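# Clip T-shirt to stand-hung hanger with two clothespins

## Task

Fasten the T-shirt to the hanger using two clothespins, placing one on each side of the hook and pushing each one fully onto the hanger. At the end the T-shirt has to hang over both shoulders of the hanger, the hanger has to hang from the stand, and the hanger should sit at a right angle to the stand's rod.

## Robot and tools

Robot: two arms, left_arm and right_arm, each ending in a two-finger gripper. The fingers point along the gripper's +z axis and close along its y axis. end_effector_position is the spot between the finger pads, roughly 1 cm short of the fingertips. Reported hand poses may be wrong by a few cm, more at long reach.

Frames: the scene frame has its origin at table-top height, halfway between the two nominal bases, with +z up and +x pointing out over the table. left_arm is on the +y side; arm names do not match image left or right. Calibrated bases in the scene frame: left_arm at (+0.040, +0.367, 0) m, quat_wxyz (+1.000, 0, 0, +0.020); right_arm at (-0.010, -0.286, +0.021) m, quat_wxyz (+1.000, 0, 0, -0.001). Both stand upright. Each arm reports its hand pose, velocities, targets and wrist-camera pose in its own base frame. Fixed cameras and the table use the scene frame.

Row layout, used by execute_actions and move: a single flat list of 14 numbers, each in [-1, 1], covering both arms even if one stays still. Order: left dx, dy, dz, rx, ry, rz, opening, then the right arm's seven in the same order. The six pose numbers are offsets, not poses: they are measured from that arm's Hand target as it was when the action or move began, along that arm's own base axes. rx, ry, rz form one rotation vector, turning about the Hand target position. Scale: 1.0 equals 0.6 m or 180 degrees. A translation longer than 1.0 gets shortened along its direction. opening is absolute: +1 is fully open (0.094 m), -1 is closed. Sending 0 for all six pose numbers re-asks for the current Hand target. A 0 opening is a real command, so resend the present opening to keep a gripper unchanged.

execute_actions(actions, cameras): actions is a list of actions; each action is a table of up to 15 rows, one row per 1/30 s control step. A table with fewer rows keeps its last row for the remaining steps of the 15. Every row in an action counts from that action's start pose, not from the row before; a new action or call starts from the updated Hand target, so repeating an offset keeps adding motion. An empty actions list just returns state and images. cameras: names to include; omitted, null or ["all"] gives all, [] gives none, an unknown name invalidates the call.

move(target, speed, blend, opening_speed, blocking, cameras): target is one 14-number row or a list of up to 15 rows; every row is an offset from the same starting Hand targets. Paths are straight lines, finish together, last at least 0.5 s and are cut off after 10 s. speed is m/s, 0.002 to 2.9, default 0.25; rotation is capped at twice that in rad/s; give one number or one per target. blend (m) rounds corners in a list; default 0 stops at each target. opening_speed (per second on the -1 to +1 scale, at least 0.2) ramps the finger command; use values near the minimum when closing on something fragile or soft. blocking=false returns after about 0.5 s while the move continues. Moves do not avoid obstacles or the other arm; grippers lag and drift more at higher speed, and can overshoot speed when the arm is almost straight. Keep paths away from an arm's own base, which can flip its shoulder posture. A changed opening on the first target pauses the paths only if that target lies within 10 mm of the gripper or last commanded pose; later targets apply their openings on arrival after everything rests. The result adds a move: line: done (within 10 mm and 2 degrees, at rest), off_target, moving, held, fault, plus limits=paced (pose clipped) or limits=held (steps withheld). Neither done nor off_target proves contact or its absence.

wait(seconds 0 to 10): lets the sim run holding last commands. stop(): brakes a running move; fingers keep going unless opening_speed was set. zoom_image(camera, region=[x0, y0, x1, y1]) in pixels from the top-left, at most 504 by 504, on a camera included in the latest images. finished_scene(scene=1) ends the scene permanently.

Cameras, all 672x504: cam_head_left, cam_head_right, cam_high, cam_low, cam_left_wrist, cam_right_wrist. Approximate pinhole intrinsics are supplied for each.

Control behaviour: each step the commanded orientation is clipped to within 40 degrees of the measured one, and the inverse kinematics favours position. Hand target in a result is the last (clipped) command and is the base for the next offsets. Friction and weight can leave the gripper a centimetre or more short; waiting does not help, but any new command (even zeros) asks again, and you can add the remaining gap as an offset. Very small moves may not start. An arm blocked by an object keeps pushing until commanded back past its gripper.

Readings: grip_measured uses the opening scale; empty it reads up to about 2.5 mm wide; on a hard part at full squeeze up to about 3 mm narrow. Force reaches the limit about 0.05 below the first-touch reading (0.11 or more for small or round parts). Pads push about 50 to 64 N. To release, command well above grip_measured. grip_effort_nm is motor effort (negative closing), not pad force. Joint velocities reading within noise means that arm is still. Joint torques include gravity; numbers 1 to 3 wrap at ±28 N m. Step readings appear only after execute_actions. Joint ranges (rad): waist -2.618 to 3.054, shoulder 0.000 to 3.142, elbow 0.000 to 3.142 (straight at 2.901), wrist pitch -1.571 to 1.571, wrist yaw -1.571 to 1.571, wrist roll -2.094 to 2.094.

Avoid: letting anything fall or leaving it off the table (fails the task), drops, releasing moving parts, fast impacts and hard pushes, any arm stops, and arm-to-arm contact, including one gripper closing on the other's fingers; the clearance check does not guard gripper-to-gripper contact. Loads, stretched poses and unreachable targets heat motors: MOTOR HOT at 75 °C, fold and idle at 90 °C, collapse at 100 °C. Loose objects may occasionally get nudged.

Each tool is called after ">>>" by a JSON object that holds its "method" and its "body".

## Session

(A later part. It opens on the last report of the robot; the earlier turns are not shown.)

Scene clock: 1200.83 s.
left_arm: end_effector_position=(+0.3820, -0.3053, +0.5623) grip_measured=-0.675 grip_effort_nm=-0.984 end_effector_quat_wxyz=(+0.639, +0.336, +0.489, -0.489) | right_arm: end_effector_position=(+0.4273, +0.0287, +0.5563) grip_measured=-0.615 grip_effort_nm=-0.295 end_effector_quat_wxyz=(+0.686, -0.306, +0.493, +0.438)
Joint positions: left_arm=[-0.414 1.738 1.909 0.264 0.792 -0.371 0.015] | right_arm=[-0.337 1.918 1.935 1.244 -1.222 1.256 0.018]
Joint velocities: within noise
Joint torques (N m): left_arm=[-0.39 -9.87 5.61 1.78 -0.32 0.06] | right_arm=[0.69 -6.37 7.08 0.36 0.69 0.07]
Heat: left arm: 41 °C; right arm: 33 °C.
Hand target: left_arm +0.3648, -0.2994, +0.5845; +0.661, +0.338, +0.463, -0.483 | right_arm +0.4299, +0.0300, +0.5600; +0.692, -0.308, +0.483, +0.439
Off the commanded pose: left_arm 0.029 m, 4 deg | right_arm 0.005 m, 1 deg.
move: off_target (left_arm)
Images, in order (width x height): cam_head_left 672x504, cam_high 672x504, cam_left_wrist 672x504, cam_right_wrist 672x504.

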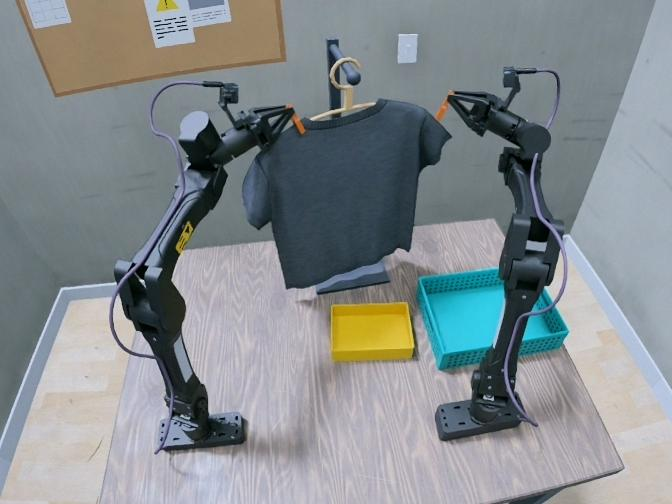

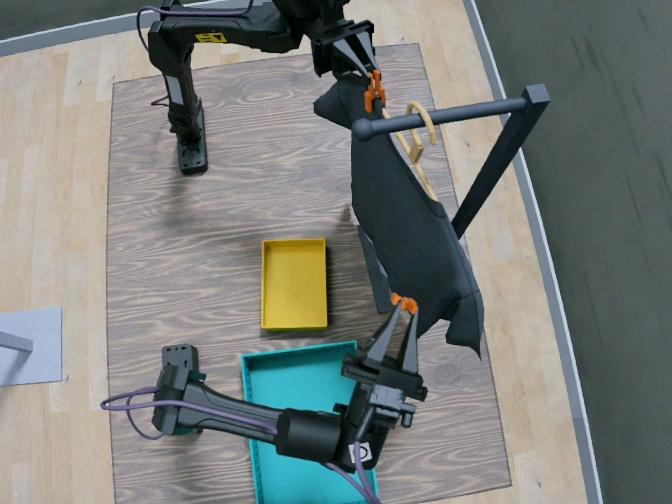

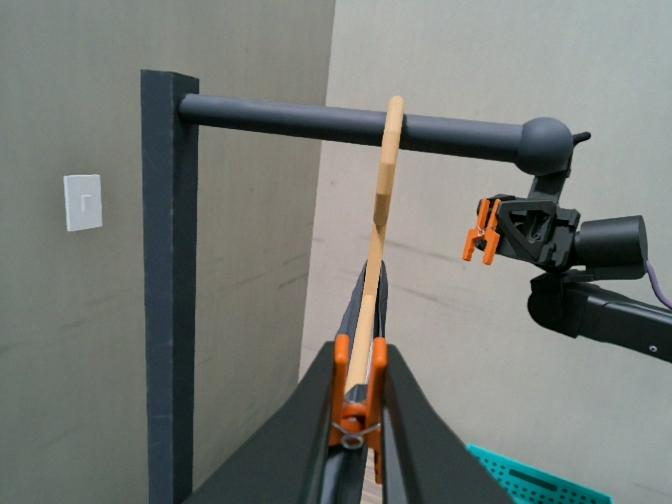

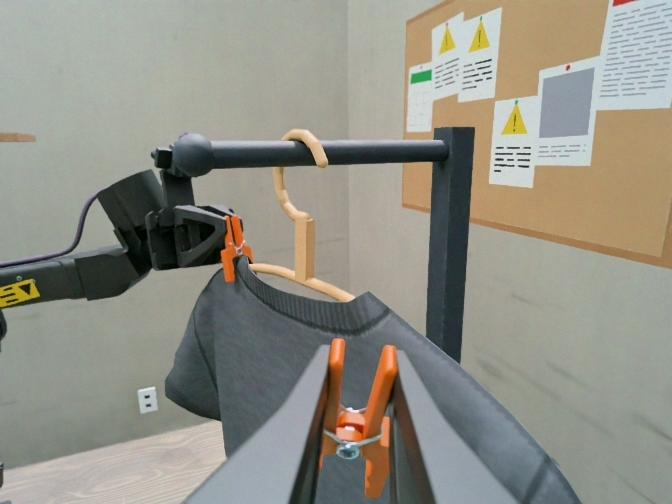

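>>> {"method": "move", "body": {"target": [[0.001,-0.004,-0.012,0,0,0,-0.68, 0,0,0,0,0,0,-0.62]], "speed": 0.04, "cameras": ["cam_left_wrist", "cam_right_wrist", "cam_head_left", "cam_high"]}}

>>> {"method": "zoom_image", "body": {"camera": "cam_high", "region": [345, 45, 425, 115]}}

>>> {"method": "zoom_image", "body": {"camera": "cam_head_left", "region": [225, 75, 345, 165]}}

>>> {"method": "zoom_image", "body": {"camera": "cam_right_wrist", "region": [200, 170, 320, 300]}}

>>> {"method": "zoom_image", "body": {"camera": "cam_left_wrist", "region": [260, 260, 460, 504]}}

Scene clock: 1218.43 s.
left_arm: end_effector_position=(+0.3836, -0.3080, +0.5544) grip_measured=-0.674 grip_effort_nm=-0.969 end_effector_quat_wxyz=(+0.639, +0.336, +0.490, -0.489) | right_arm: end_effector_position=(+0.4273, +0.0287, +0.5563) grip_measured=-0.615 grip_effort_nm=-0.295 end_effector_quat_wxyz=(+0.686, -0.306, +0.493, +0.438)
Joint positions: left_arm=[-0.419 1.734 1.873 0.292 0.787 -0.367 0.015] | right_arm=[-0.337 1.918 1.935 1.244 -1.222 1.256 0.018]
Joint velocities: within noise
Joint torques (N m): left_arm=[-0.44 -9.96 5.52 1.89 -0.33 0.01] | right_arm=[0.51 -6.28 7.19 0.36 0.67 0.06]
Heat: left arm: 43 °C; right arm: 33 °C.
Hand target: left_arm +0.3656, -0.3018, +0.5772; +0.661, +0.338, +0.464, -0.483 | right_arm +0.4299, +0.0300, +0.5600; +0.692, -0.308, +0.483, +0.439
Off the commanded pose: left_arm 0.030 m, 4 deg | right_arm 0.005 m, 1 deg.
move: off_target (left_arm)
Images, in order (width x height): cam_head_left 672x504, cam_high 672x504, cam_left_wrist 672x504, cam_right_wrist 672x504.

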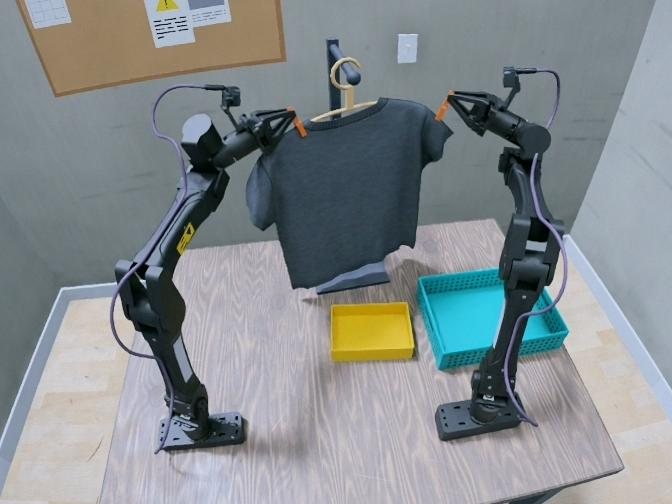

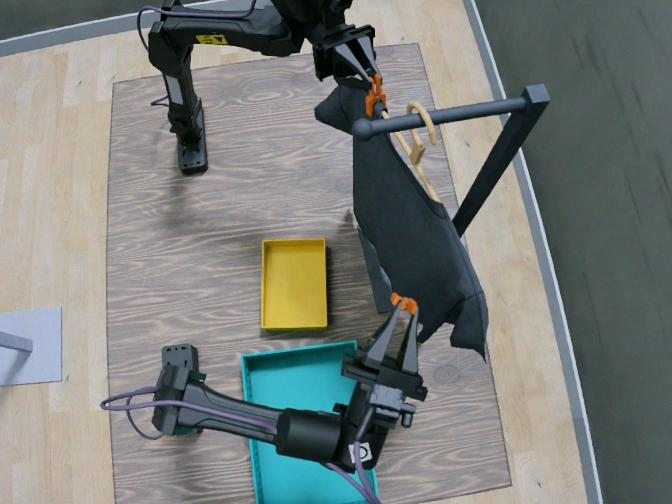

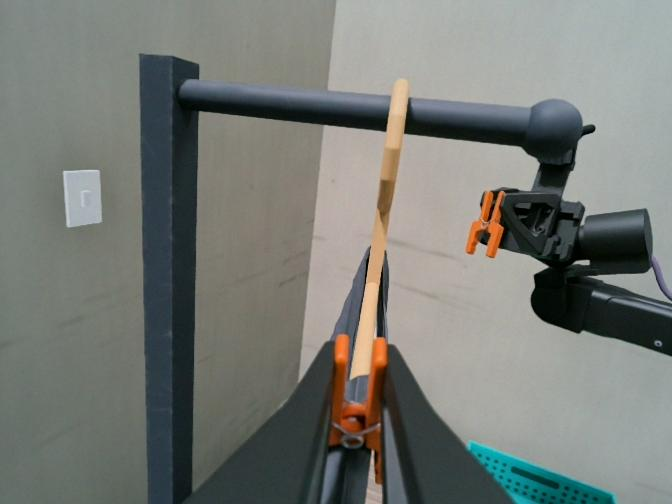

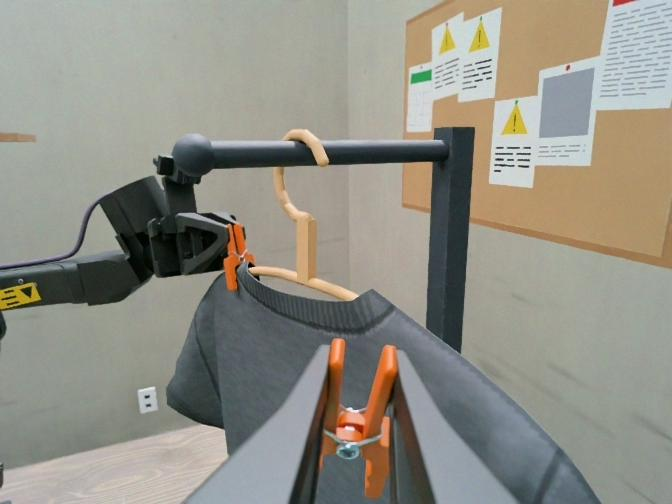

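Scaled by 6.300 from the camera's 672x504 image, which has a finer 960x720 frame.

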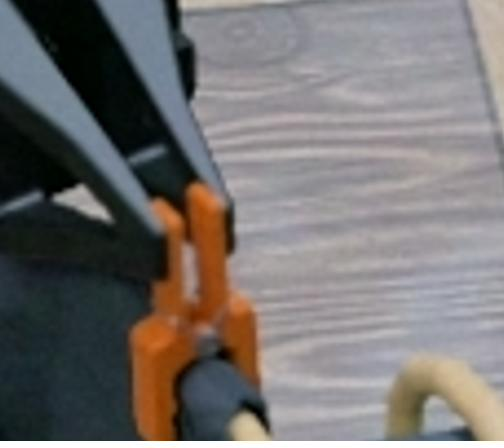

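Scaled by 4.200 from the camera's 672x504 image, which has a finer 960x720 frame.

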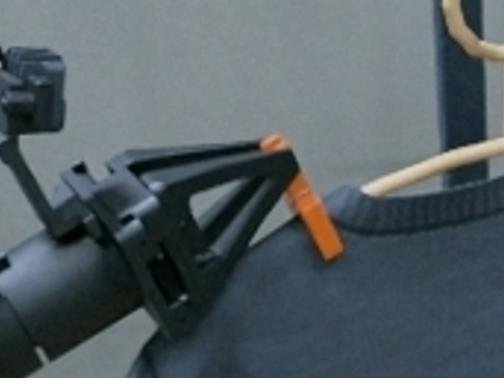

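Scaled by 3.877 from the camera's 672x504 image, which has a finer 960x720 frame.

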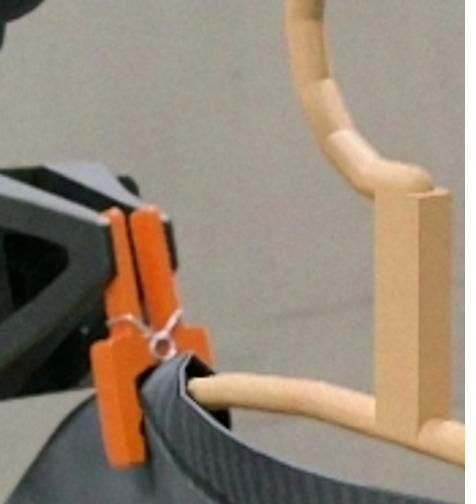

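Scaled by 2.066 from the camera's 672x504 image, which has a finer 960x720 frame.

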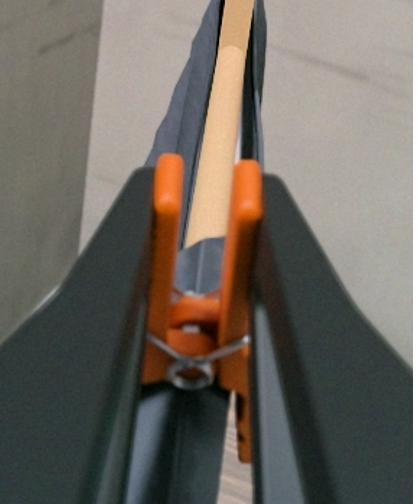

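>>> {"method": "move", "body": {"target": [[0,0,0,0,0,0,-0.35, 0,0,0,0,0,0,-0.62]], "speed": 0.04, "opening_speed": 0.25, "cameras": ["cam_left_wrist", "cam_right_wrist", "cam_head_left", "cam_high"]}}

>>> {"method": "zoom_image", "body": {"camera": "cam_high", "region": [345, 45, 425, 115]}}

>>> {"method": "zoom_image", "body": {"camera": "cam_right_wrist", "region": [200, 170, 320, 300]}}

>>> {"method": "zoom_image", "body": {"camera": "cam_left_wrist", "region": [260, 260, 460, 504]}}

Scene clock: 1232.70 s.
left_arm: end_effector_position=(+0.3835, -0.3079, +0.5549) grip_measured=-0.349 grip_effort_nm=-0.125 end_effector_quat_wxyz=(+0.640, +0.336, +0.489, -0.489) | right_arm: end_effector_position=(+0.4273, +0.0287, +0.5563) grip_measured=-0.615 grip_effort_nm=-0.300 end_effector_quat_wxyz=(+0.686, -0.306, +0.493, +0.438)
Joint positions: left_arm=[-0.419 1.734 1.873 0.295 0.786 -0.367 0.031] | right_arm=[-0.337 1.918 1.935 1.244 -1.222 1.256 0.018]
Joint velocities: within noise
Joint torques (N m): left_arm=[-0.68 -9.76 5.67 1.75 -0.29 0.1] | right_arm=[0.57 -6.41 7.12 0.38 0.68 0.09]
Heat: left arm: 41 °C; right arm: 33 °C.
Hand target: left_arm +0.3655, -0.3018, +0.5772; +0.661, +0.338, +0.464, -0.483 | right_arm +0.4299, +0.0300, +0.5600; +0.692, -0.308, +0.483, +0.439
Off the commanded pose: left_arm 0.029 m, 4 deg | right_arm 0.005 m, 1 deg.
move: off_target (left_arm)
Images, in order (width x height): cam_head_left 672x504, cam_high 672x504, cam_left_wrist 672x504, cam_right_wrist 672x504.

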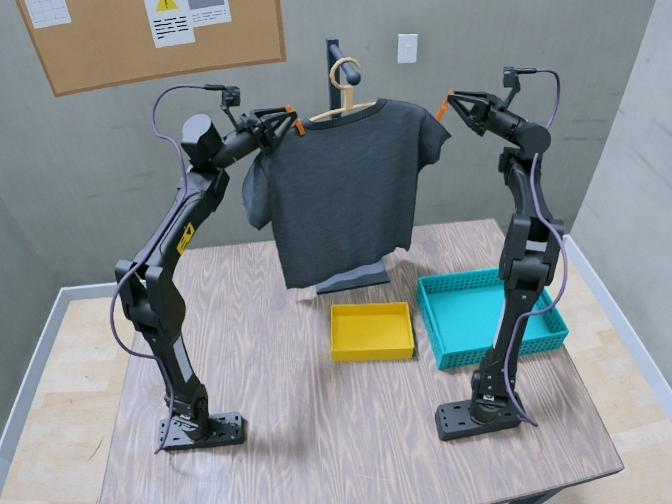

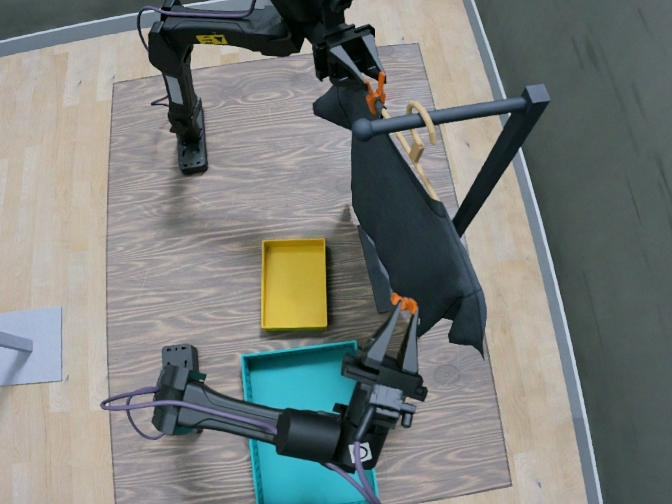

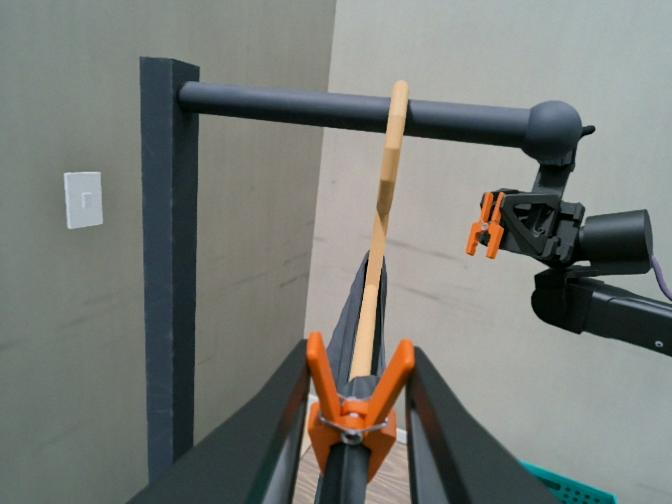

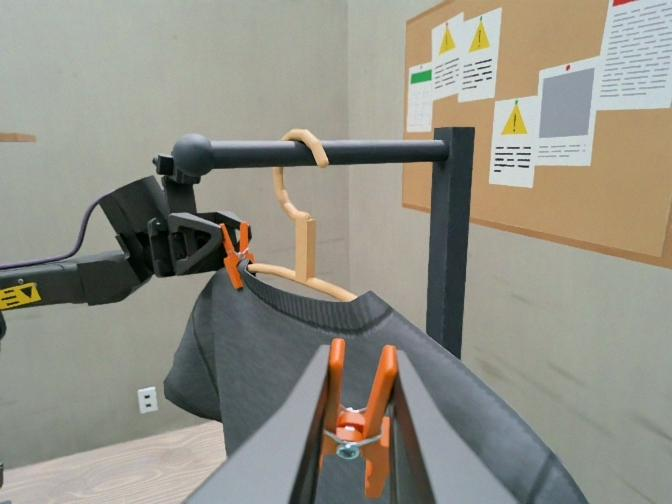

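Scaled by 6.300 from the camera's 672x504 image, which has a finer 960x720 frame.

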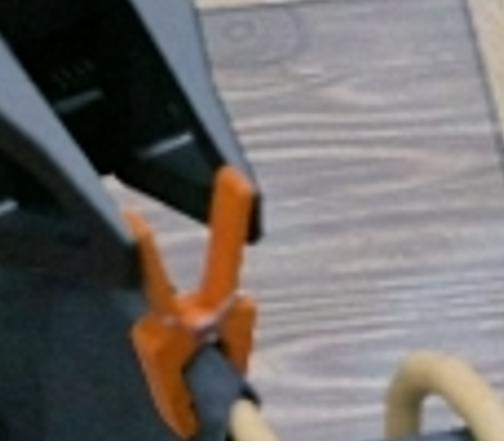

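Scaled by 3.877 from the camera's 672x504 image, which has a finer 960x720 frame.

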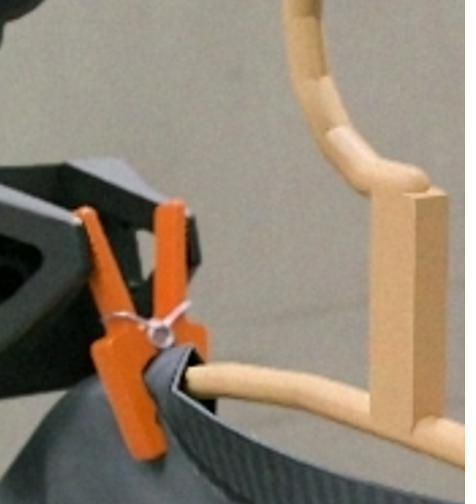

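Scaled by 2.066 from the camera's 672x504 image, which has a finer 960x720 frame.

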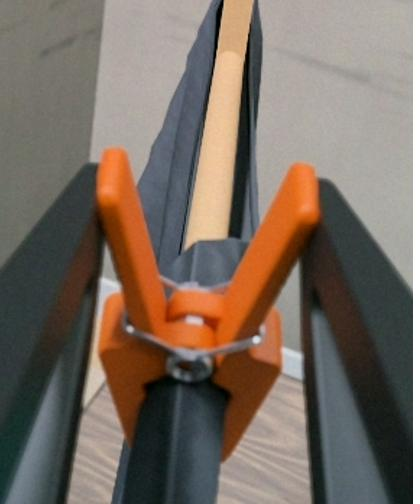

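>>> {"method": "move", "body": {"target": [[0,0,0,0,0,0,0.1, 0,0,0,0,0,0,-0.62]], "speed": 0.04, "opening_speed": 0.3, "cameras": ["cam_left_wrist", "cam_right_wrist", "cam_head_left", "cam_high"]}}

>>> {"method": "zoom_image", "body": {"camera": "cam_high", "region": [325, 35, 445, 140]}}

>>> {"method": "zoom_image", "body": {"camera": "cam_right_wrist", "region": [200, 170, 320, 300]}}

>>> {"method": "zoom_image", "body": {"camera": "cam_left_wrist", "region": [240, 260, 460, 504]}}

>>> {"method": "zoom_image", "body": {"camera": "cam_head_left", "region": [215, 75, 335, 165]}}

Scene clock: 1240.67 s.
left_arm: end_effector_position=(+0.3835, -0.3078, +0.5550) grip_measured=+0.097 grip_effort_nm=0.066 end_effector_quat_wxyz=(+0.640, +0.336, +0.489, -0.488) | right_arm: end_effector_position=(+0.4273, +0.0287, +0.5563) grip_measured=-0.615 grip_effort_nm=-0.295 end_effector_quat_wxyz=(+0.686, -0.306, +0.493, +0.438)
Joint positions: left_arm=[-0.419 1.734 1.873 0.295 0.786 -0.367 0.052] | right_arm=[-0.337 1.918 1.935 1.244 -1.222 1.256 0.018]
Joint velocities: within noise
Joint torques (N m): left_arm=[-0.77 -9.98 5.82 1.74 -0.37 0.07] | right_arm=[0.5 -6.41 7.16 0.37 0.7 0.05]
Heat: left arm: 40 °C; right arm: 33 °C.
Hand target: left_arm +0.3656, -0.3018, +0.5772; +0.661, +0.338, +0.464, -0.483 | right_arm +0.4299, +0.0300, +0.5600; +0.692, -0.308, +0.483, +0.439
Off the commanded pose: left_arm 0.029 m, 4 deg | right_arm 0.005 m, 1 deg.
move: off_target (left_arm)
Images, in order (width x height): cam_head_left 672x504, cam_high 672x504, cam_left_wrist 672x504, cam_right_wrist 672x504.

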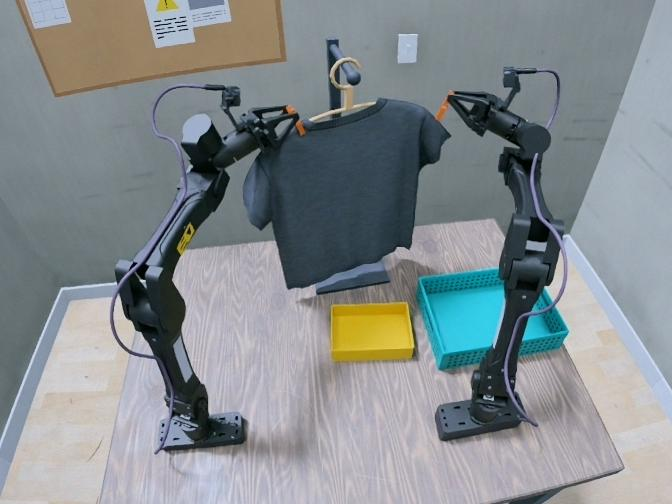

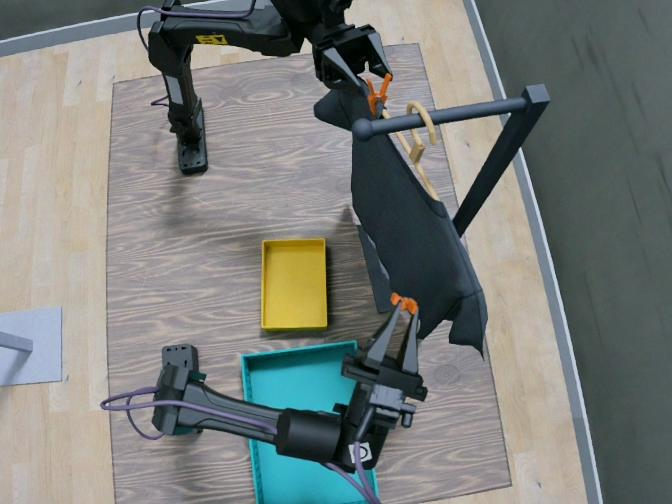

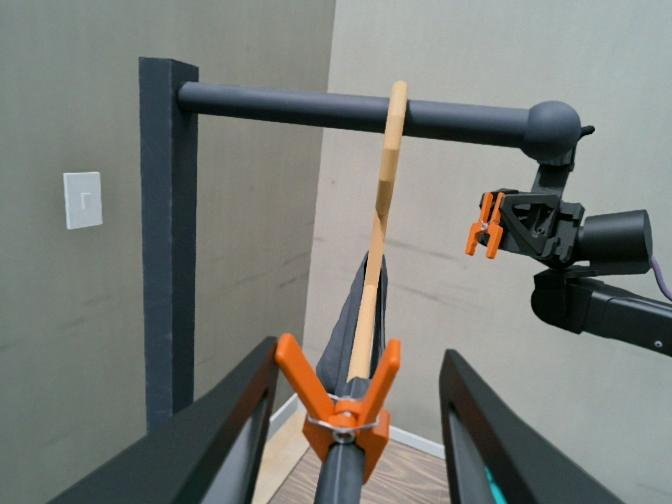

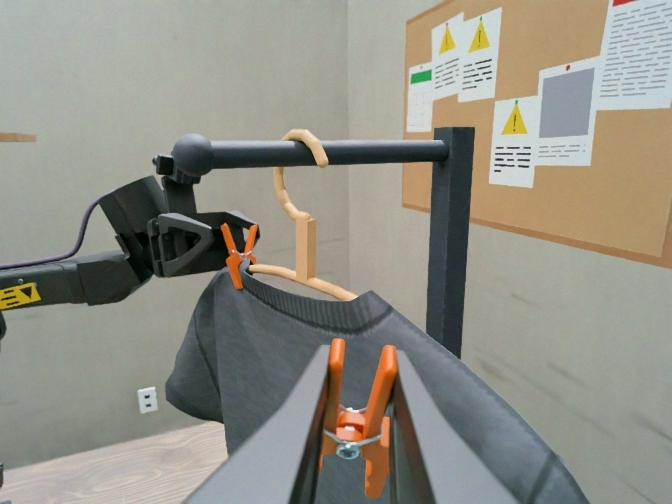

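Scaled by 4.200 from the camera's 672x504 image, which has a finer 960x720 frame.

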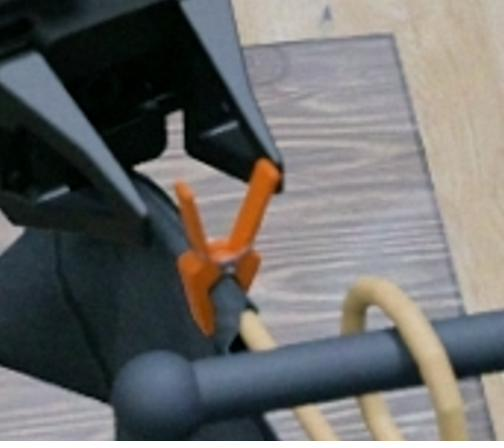

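Scaled by 3.877 from the camera's 672x504 image, which has a finer 960x720 frame.

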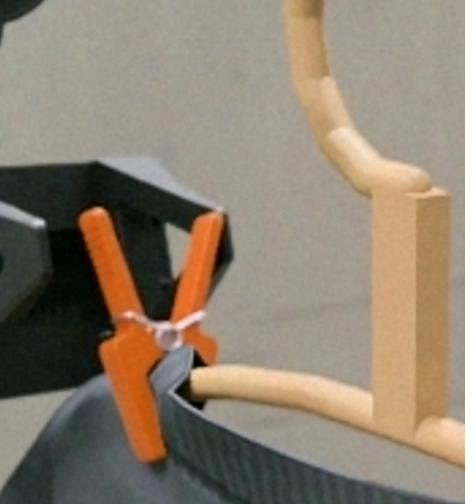

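Scaled by 2.066 from the camera's 672x504 image, which has a finer 960x720 frame.

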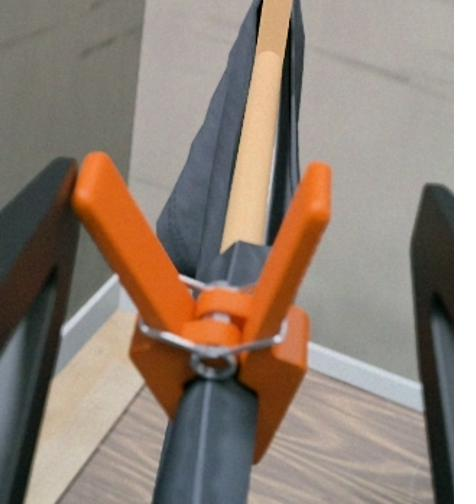

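Scaled by 4.200 from the camera's 672x504 image, which has a finer 960x720 frame.

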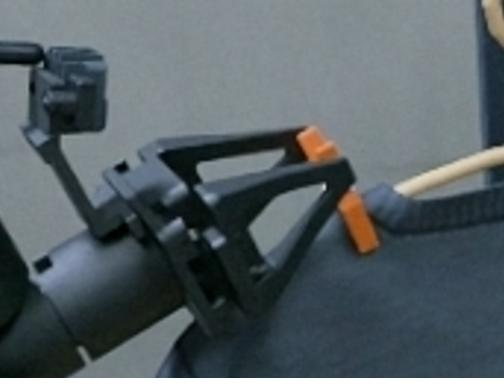

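>>> {"method": "move", "body": {"target": [[0,0,0,0,0,0,0.6, 0,0,0,0,0,0,-0.62],[-0.002,0.02,0.06,0,0,0,0.6, 0,0,0,0,0,0,-0.62]], "speed": 0.06, "opening_speed": 0.6, "cameras": ["cam_left_wrist", "cam_right_wrist", "cam_head_left", "cam_high"]}}

>>> {"method": "zoom_image", "body": {"camera": "cam_high", "region": [325, 35, 445, 140]}}

>>> {"method": "zoom_image", "body": {"camera": "cam_head_left", "region": [215, 55, 335, 165]}}

Scene clock: 1259.77 s.
left_arm: end_effector_position=(+0.3640, -0.2925, +0.6090) grip_measured=+0.598 grip_effort_nm=0.056 end_effector_quat_wxyz=(+0.660, +0.338, +0.464, -0.484) | right_arm: end_effector_position=(+0.4273, +0.0287, +0.5563) grip_measured=-0.615 grip_effort_nm=-0.291 end_effector_quat_wxyz=(+0.686, -0.306, +0.493, +0.438)
Joint positions: left_arm=[-0.405 1.744 2.072 0.177 0.79 -0.377 0.075] | right_arm=[-0.337 1.918 1.935 1.244 -1.222 1.256 0.018]
Joint velocities: within noise
Joint torques (N m): left_arm=[0.85 -5.96 7.53 1.35 -0.14 -0.06] | right_arm=[0.64 -6.38 7.17 0.38 0.66 0.07]
Heat: left arm: 39 °C; right arm: 33 °C.
Hand target: left_arm +0.3643, -0.2897, +0.6133; +0.661, +0.338, +0.464, -0.483 | right_arm +0.4299, +0.0300, +0.5600; +0.692, -0.308, +0.483, +0.439
Off the commanded pose: left_arm 0.005 m, 0 deg | right_arm 0.005 m, 1 deg.
move: done
Images, in order (width x height): cam_head_left 672x504, cam_high 672x504, cam_left_wrist 672x504, cam_right_wrist 672x504.

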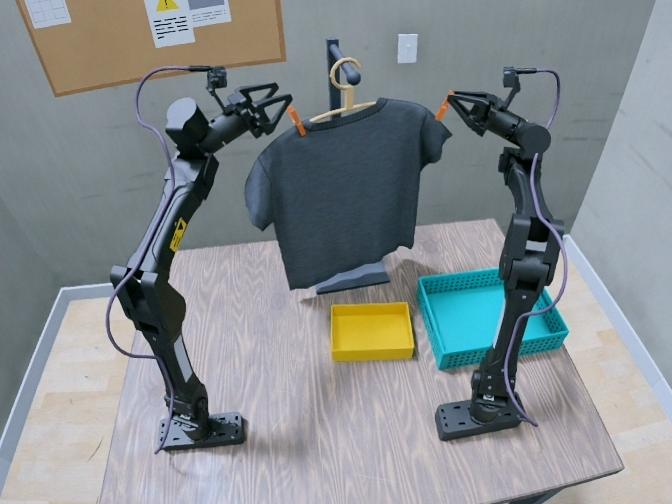

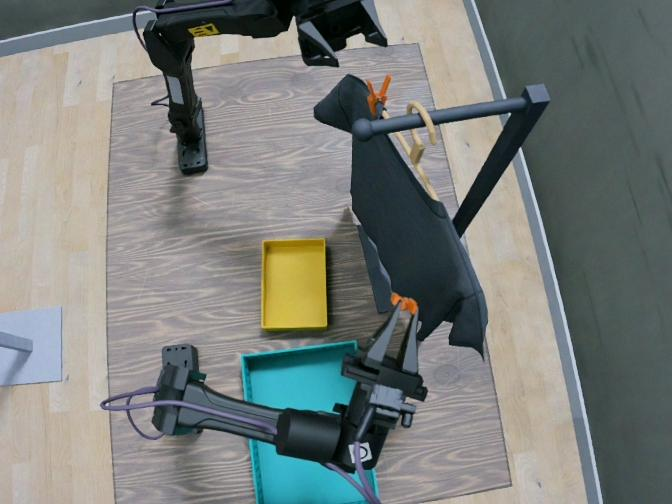

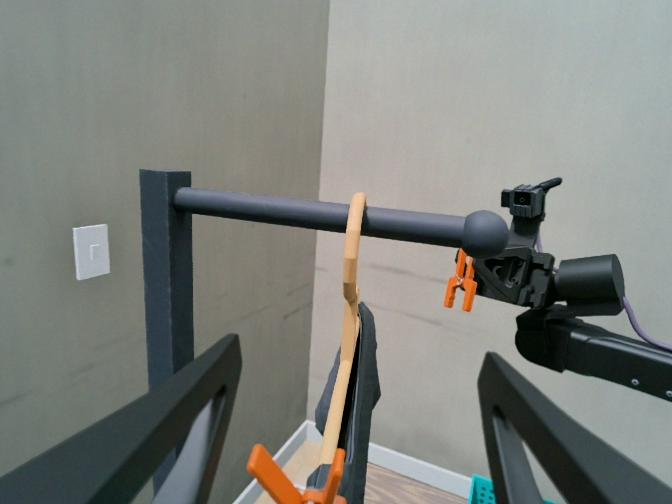

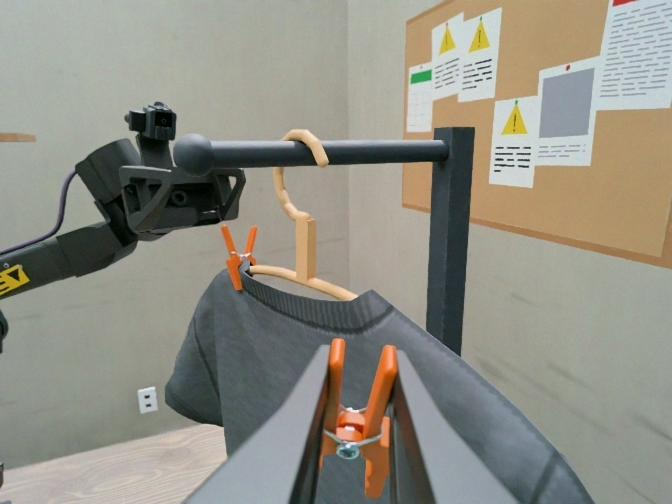

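Scaled by 4.200 from the camera's 672x504 image, which has a finer 960x720 frame.

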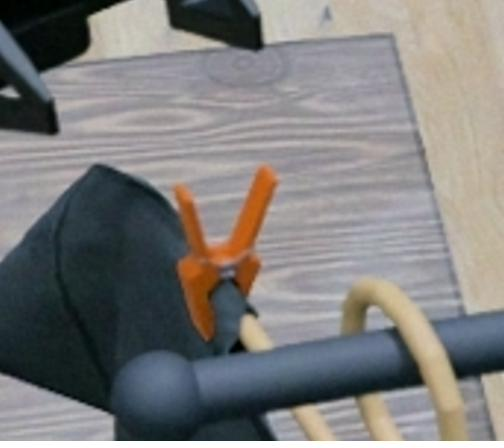

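Scaled by 4.200 from the camera's 672x504 image, which has a finer 960x720 frame.

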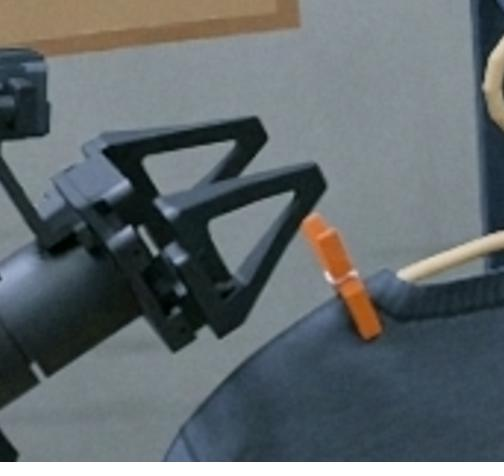

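>>> {"method": "move", "body": {"target": [[-0.04,0.13,0.01,0,0,0,0.6, 0,0,0,0,0,0,-0.62]], "speed": 0.12, "cameras": ["cam_left_wrist", "cam_right_wrist", "cam_head_left", "cam_high", "cam_head_right"]}}

>>> {"method": "zoom_image", "body": {"camera": "cam_high", "region": [340, 180, 500, 380]}}

>>> {"method": "zoom_image", "body": {"camera": "cam_head_left", "region": [330, 65, 470, 170]}}

>>> {"method": "zoom_image", "body": {"camera": "cam_right_wrist", "region": [200, 170, 480, 504]}}

>>> {"method": "zoom_image", "body": {"camera": "cam_left_wrist", "region": [300, 180, 560, 420]}}

Scene clock: 1267.27 s.
left_arm: end_effector_position=(+0.3531, -0.2160, +0.6090) grip_measured=+0.598 grip_effort_nm=0.066 end_effector_quat_wxyz=(+0.651, +0.331, +0.479, -0.488) | right_arm: end_effector_position=(+0.4273, +0.0287, +0.5563) grip_measured=-0.615 grip_effort_nm=-0.300 end_effector_quat_wxyz=(+0.686, -0.306, +0.493, +0.438)
Joint positions: left_arm=[-0.188 1.609 1.905 0.314 0.972 -0.561 0.075] | right_arm=[-0.337 1.918 1.935 1.244 -1.222 1.256 0.018]
Joint velocities: within noise
Joint torques (N m): left_arm=[0.62 -7.13 5.01 1.49 -0.23 -0.05] | right_arm=[0.55 -6.31 7.12 0.36 0.66 0.1]
Heat: left arm: 39 °C; right arm: 34 °C.
Hand target: left_arm +0.3403, -0.2117, +0.6193; +0.661, +0.338, +0.463, -0.483 | right_arm +0.4299, +0.0300, +0.5600; +0.692, -0.308, +0.483, +0.439
Off the commanded pose: left_arm 0.017 m, 2 deg | right_arm 0.005 m, 1 deg.
move: off_target (left_arm)
Images, in order (width x height): cam_head_left 672x504, cam_head_right 672x504, cam_high 672x504, cam_left_wrist 672x504, cam_right_wrist 672x504.

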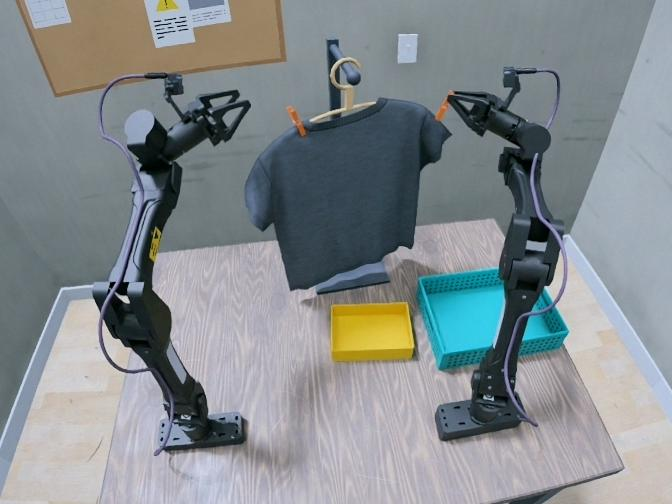

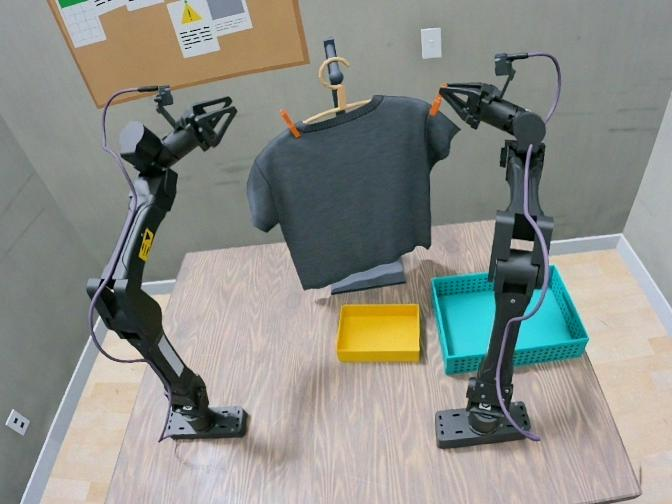

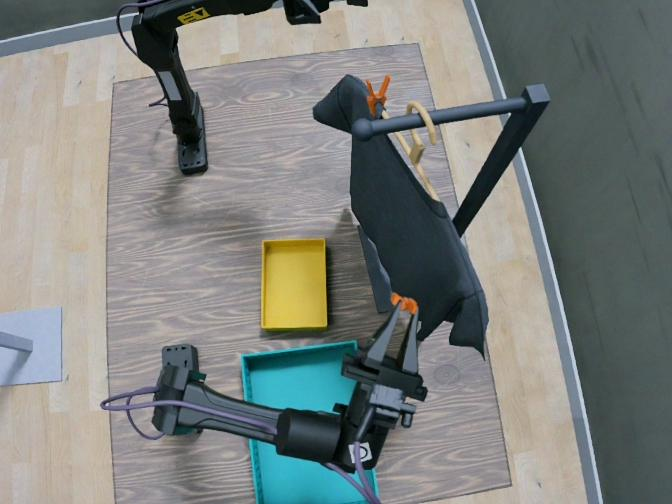

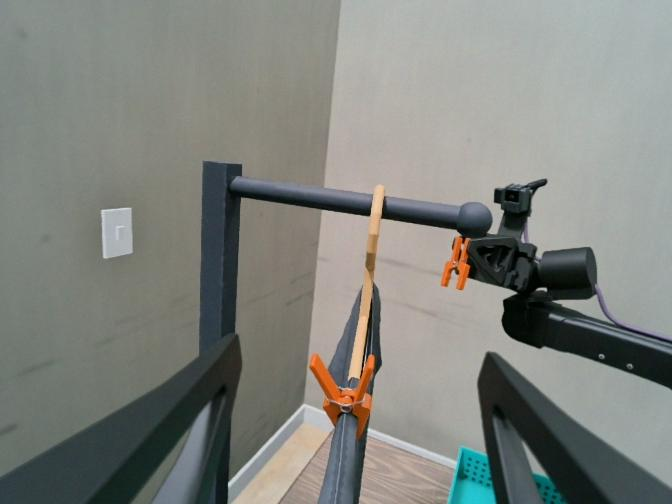

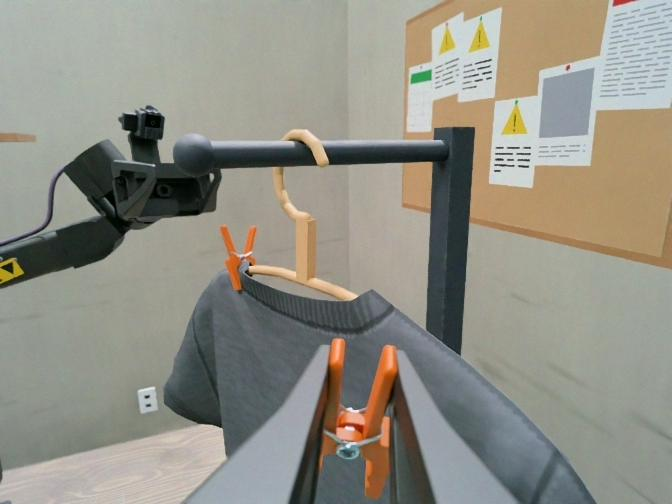

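Scaled by 2.520 from the camera's 672x504 image, which has a finer 960x720 frame.

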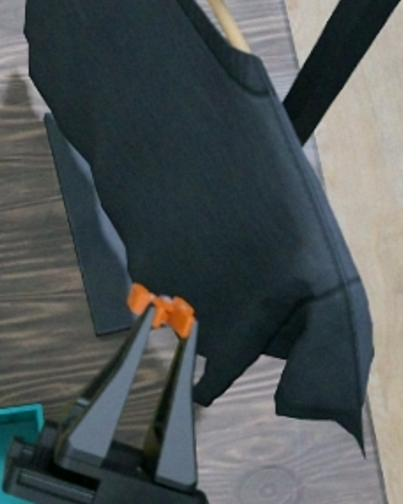

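Scaled by 3.600 from the camera's 672x504 image, which has a finer 960x720 frame.

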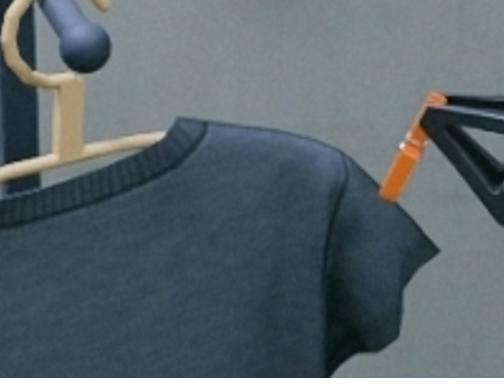

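Scaled by 1.509 from the camera's 672x504 image, which has a finer 960x720 frame.

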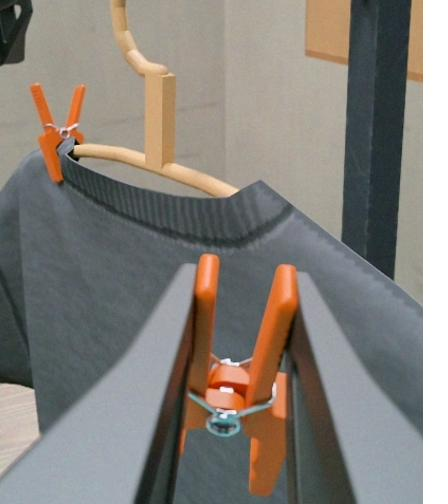

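Scaled by 1.938 from the camera's 672x504 image, which has a finer 960x720 frame.

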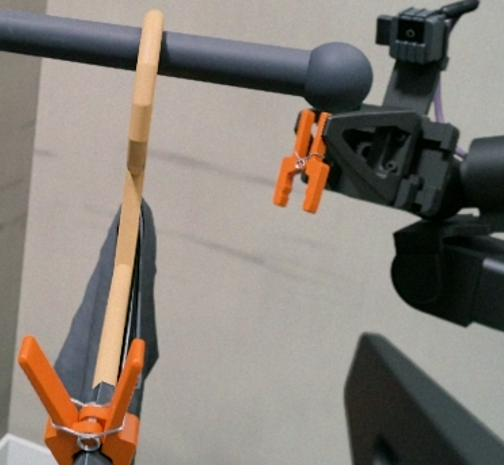

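>>> {"method": "move", "body": {"target": [[0.06,-0.145,0,0,0,0,0.6, 0,0,0,0,0,0,-0.62]], "speed": 0.1, "cameras": ["cam_left_wrist", "cam_high"]}}

>>> {"method": "zoom_image", "body": {"camera": "cam_high", "region": [325, 20, 445, 125]}}

Scene clock: 1281.67 s.
left_arm: end_effector_position=(+0.3759, -0.2989, +0.6133) grip_measured=+0.598 grip_effort_nm=0.056 end_effector_quat_wxyz=(+0.655, +0.342, +0.466, -0.487) | right_arm: end_effector_position=(+0.4273, +0.0287, +0.5563) grip_measured=-0.615 grip_effort_nm=-0.300 end_effector_quat_wxyz=(+0.686, -0.306, +0.493, +0.438)
Joint positions: left_arm=[-0.403 1.829 2.209 0.119 0.805 -0.381 0.075] | right_arm=[-0.337 1.918 1.935 1.244 -1.222 1.256 0.018]
Joint velocities: within noise
Joint torques (N m): left_arm=[-0.43 -6.28 7.54 1.3 -0.38 -0.04] | right_arm=[0.62 -6.24 7.01 0.34 0.67 0.07]
Heat: left arm: 39 °C; right arm: 34 °C.
Hand target: left_arm +0.3762, -0.2988, +0.6193; +0.661, +0.338, +0.463, -0.483 | right_arm +0.4299, +0.0300, +0.5600; +0.692, -0.308, +0.483, +0.439
Off the commanded pose: left_arm 0.006 m, 1 deg | right_arm 0.005 m, 1 deg.
move: done
Images, in order (width x height): cam_high 672x504, cam_left_wrist 672x504.

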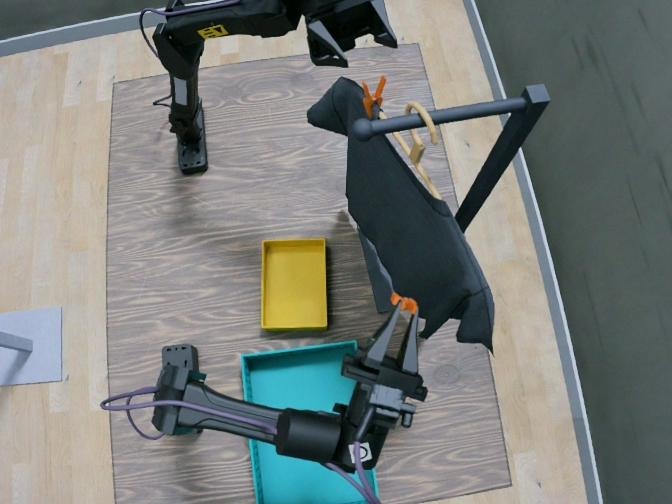

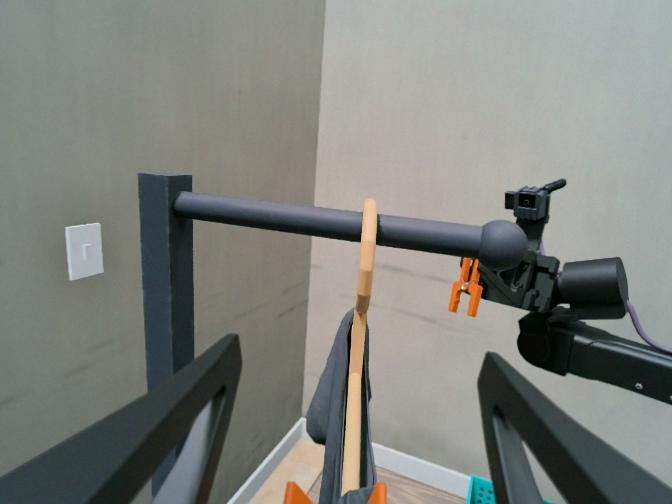

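Scaled by 4.200 from the camera's 672x504 image, which has a finer 960x720 frame.

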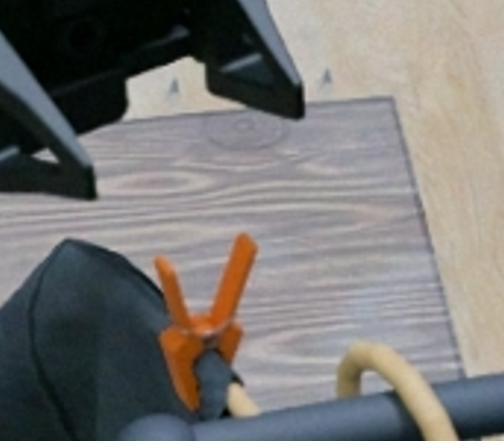

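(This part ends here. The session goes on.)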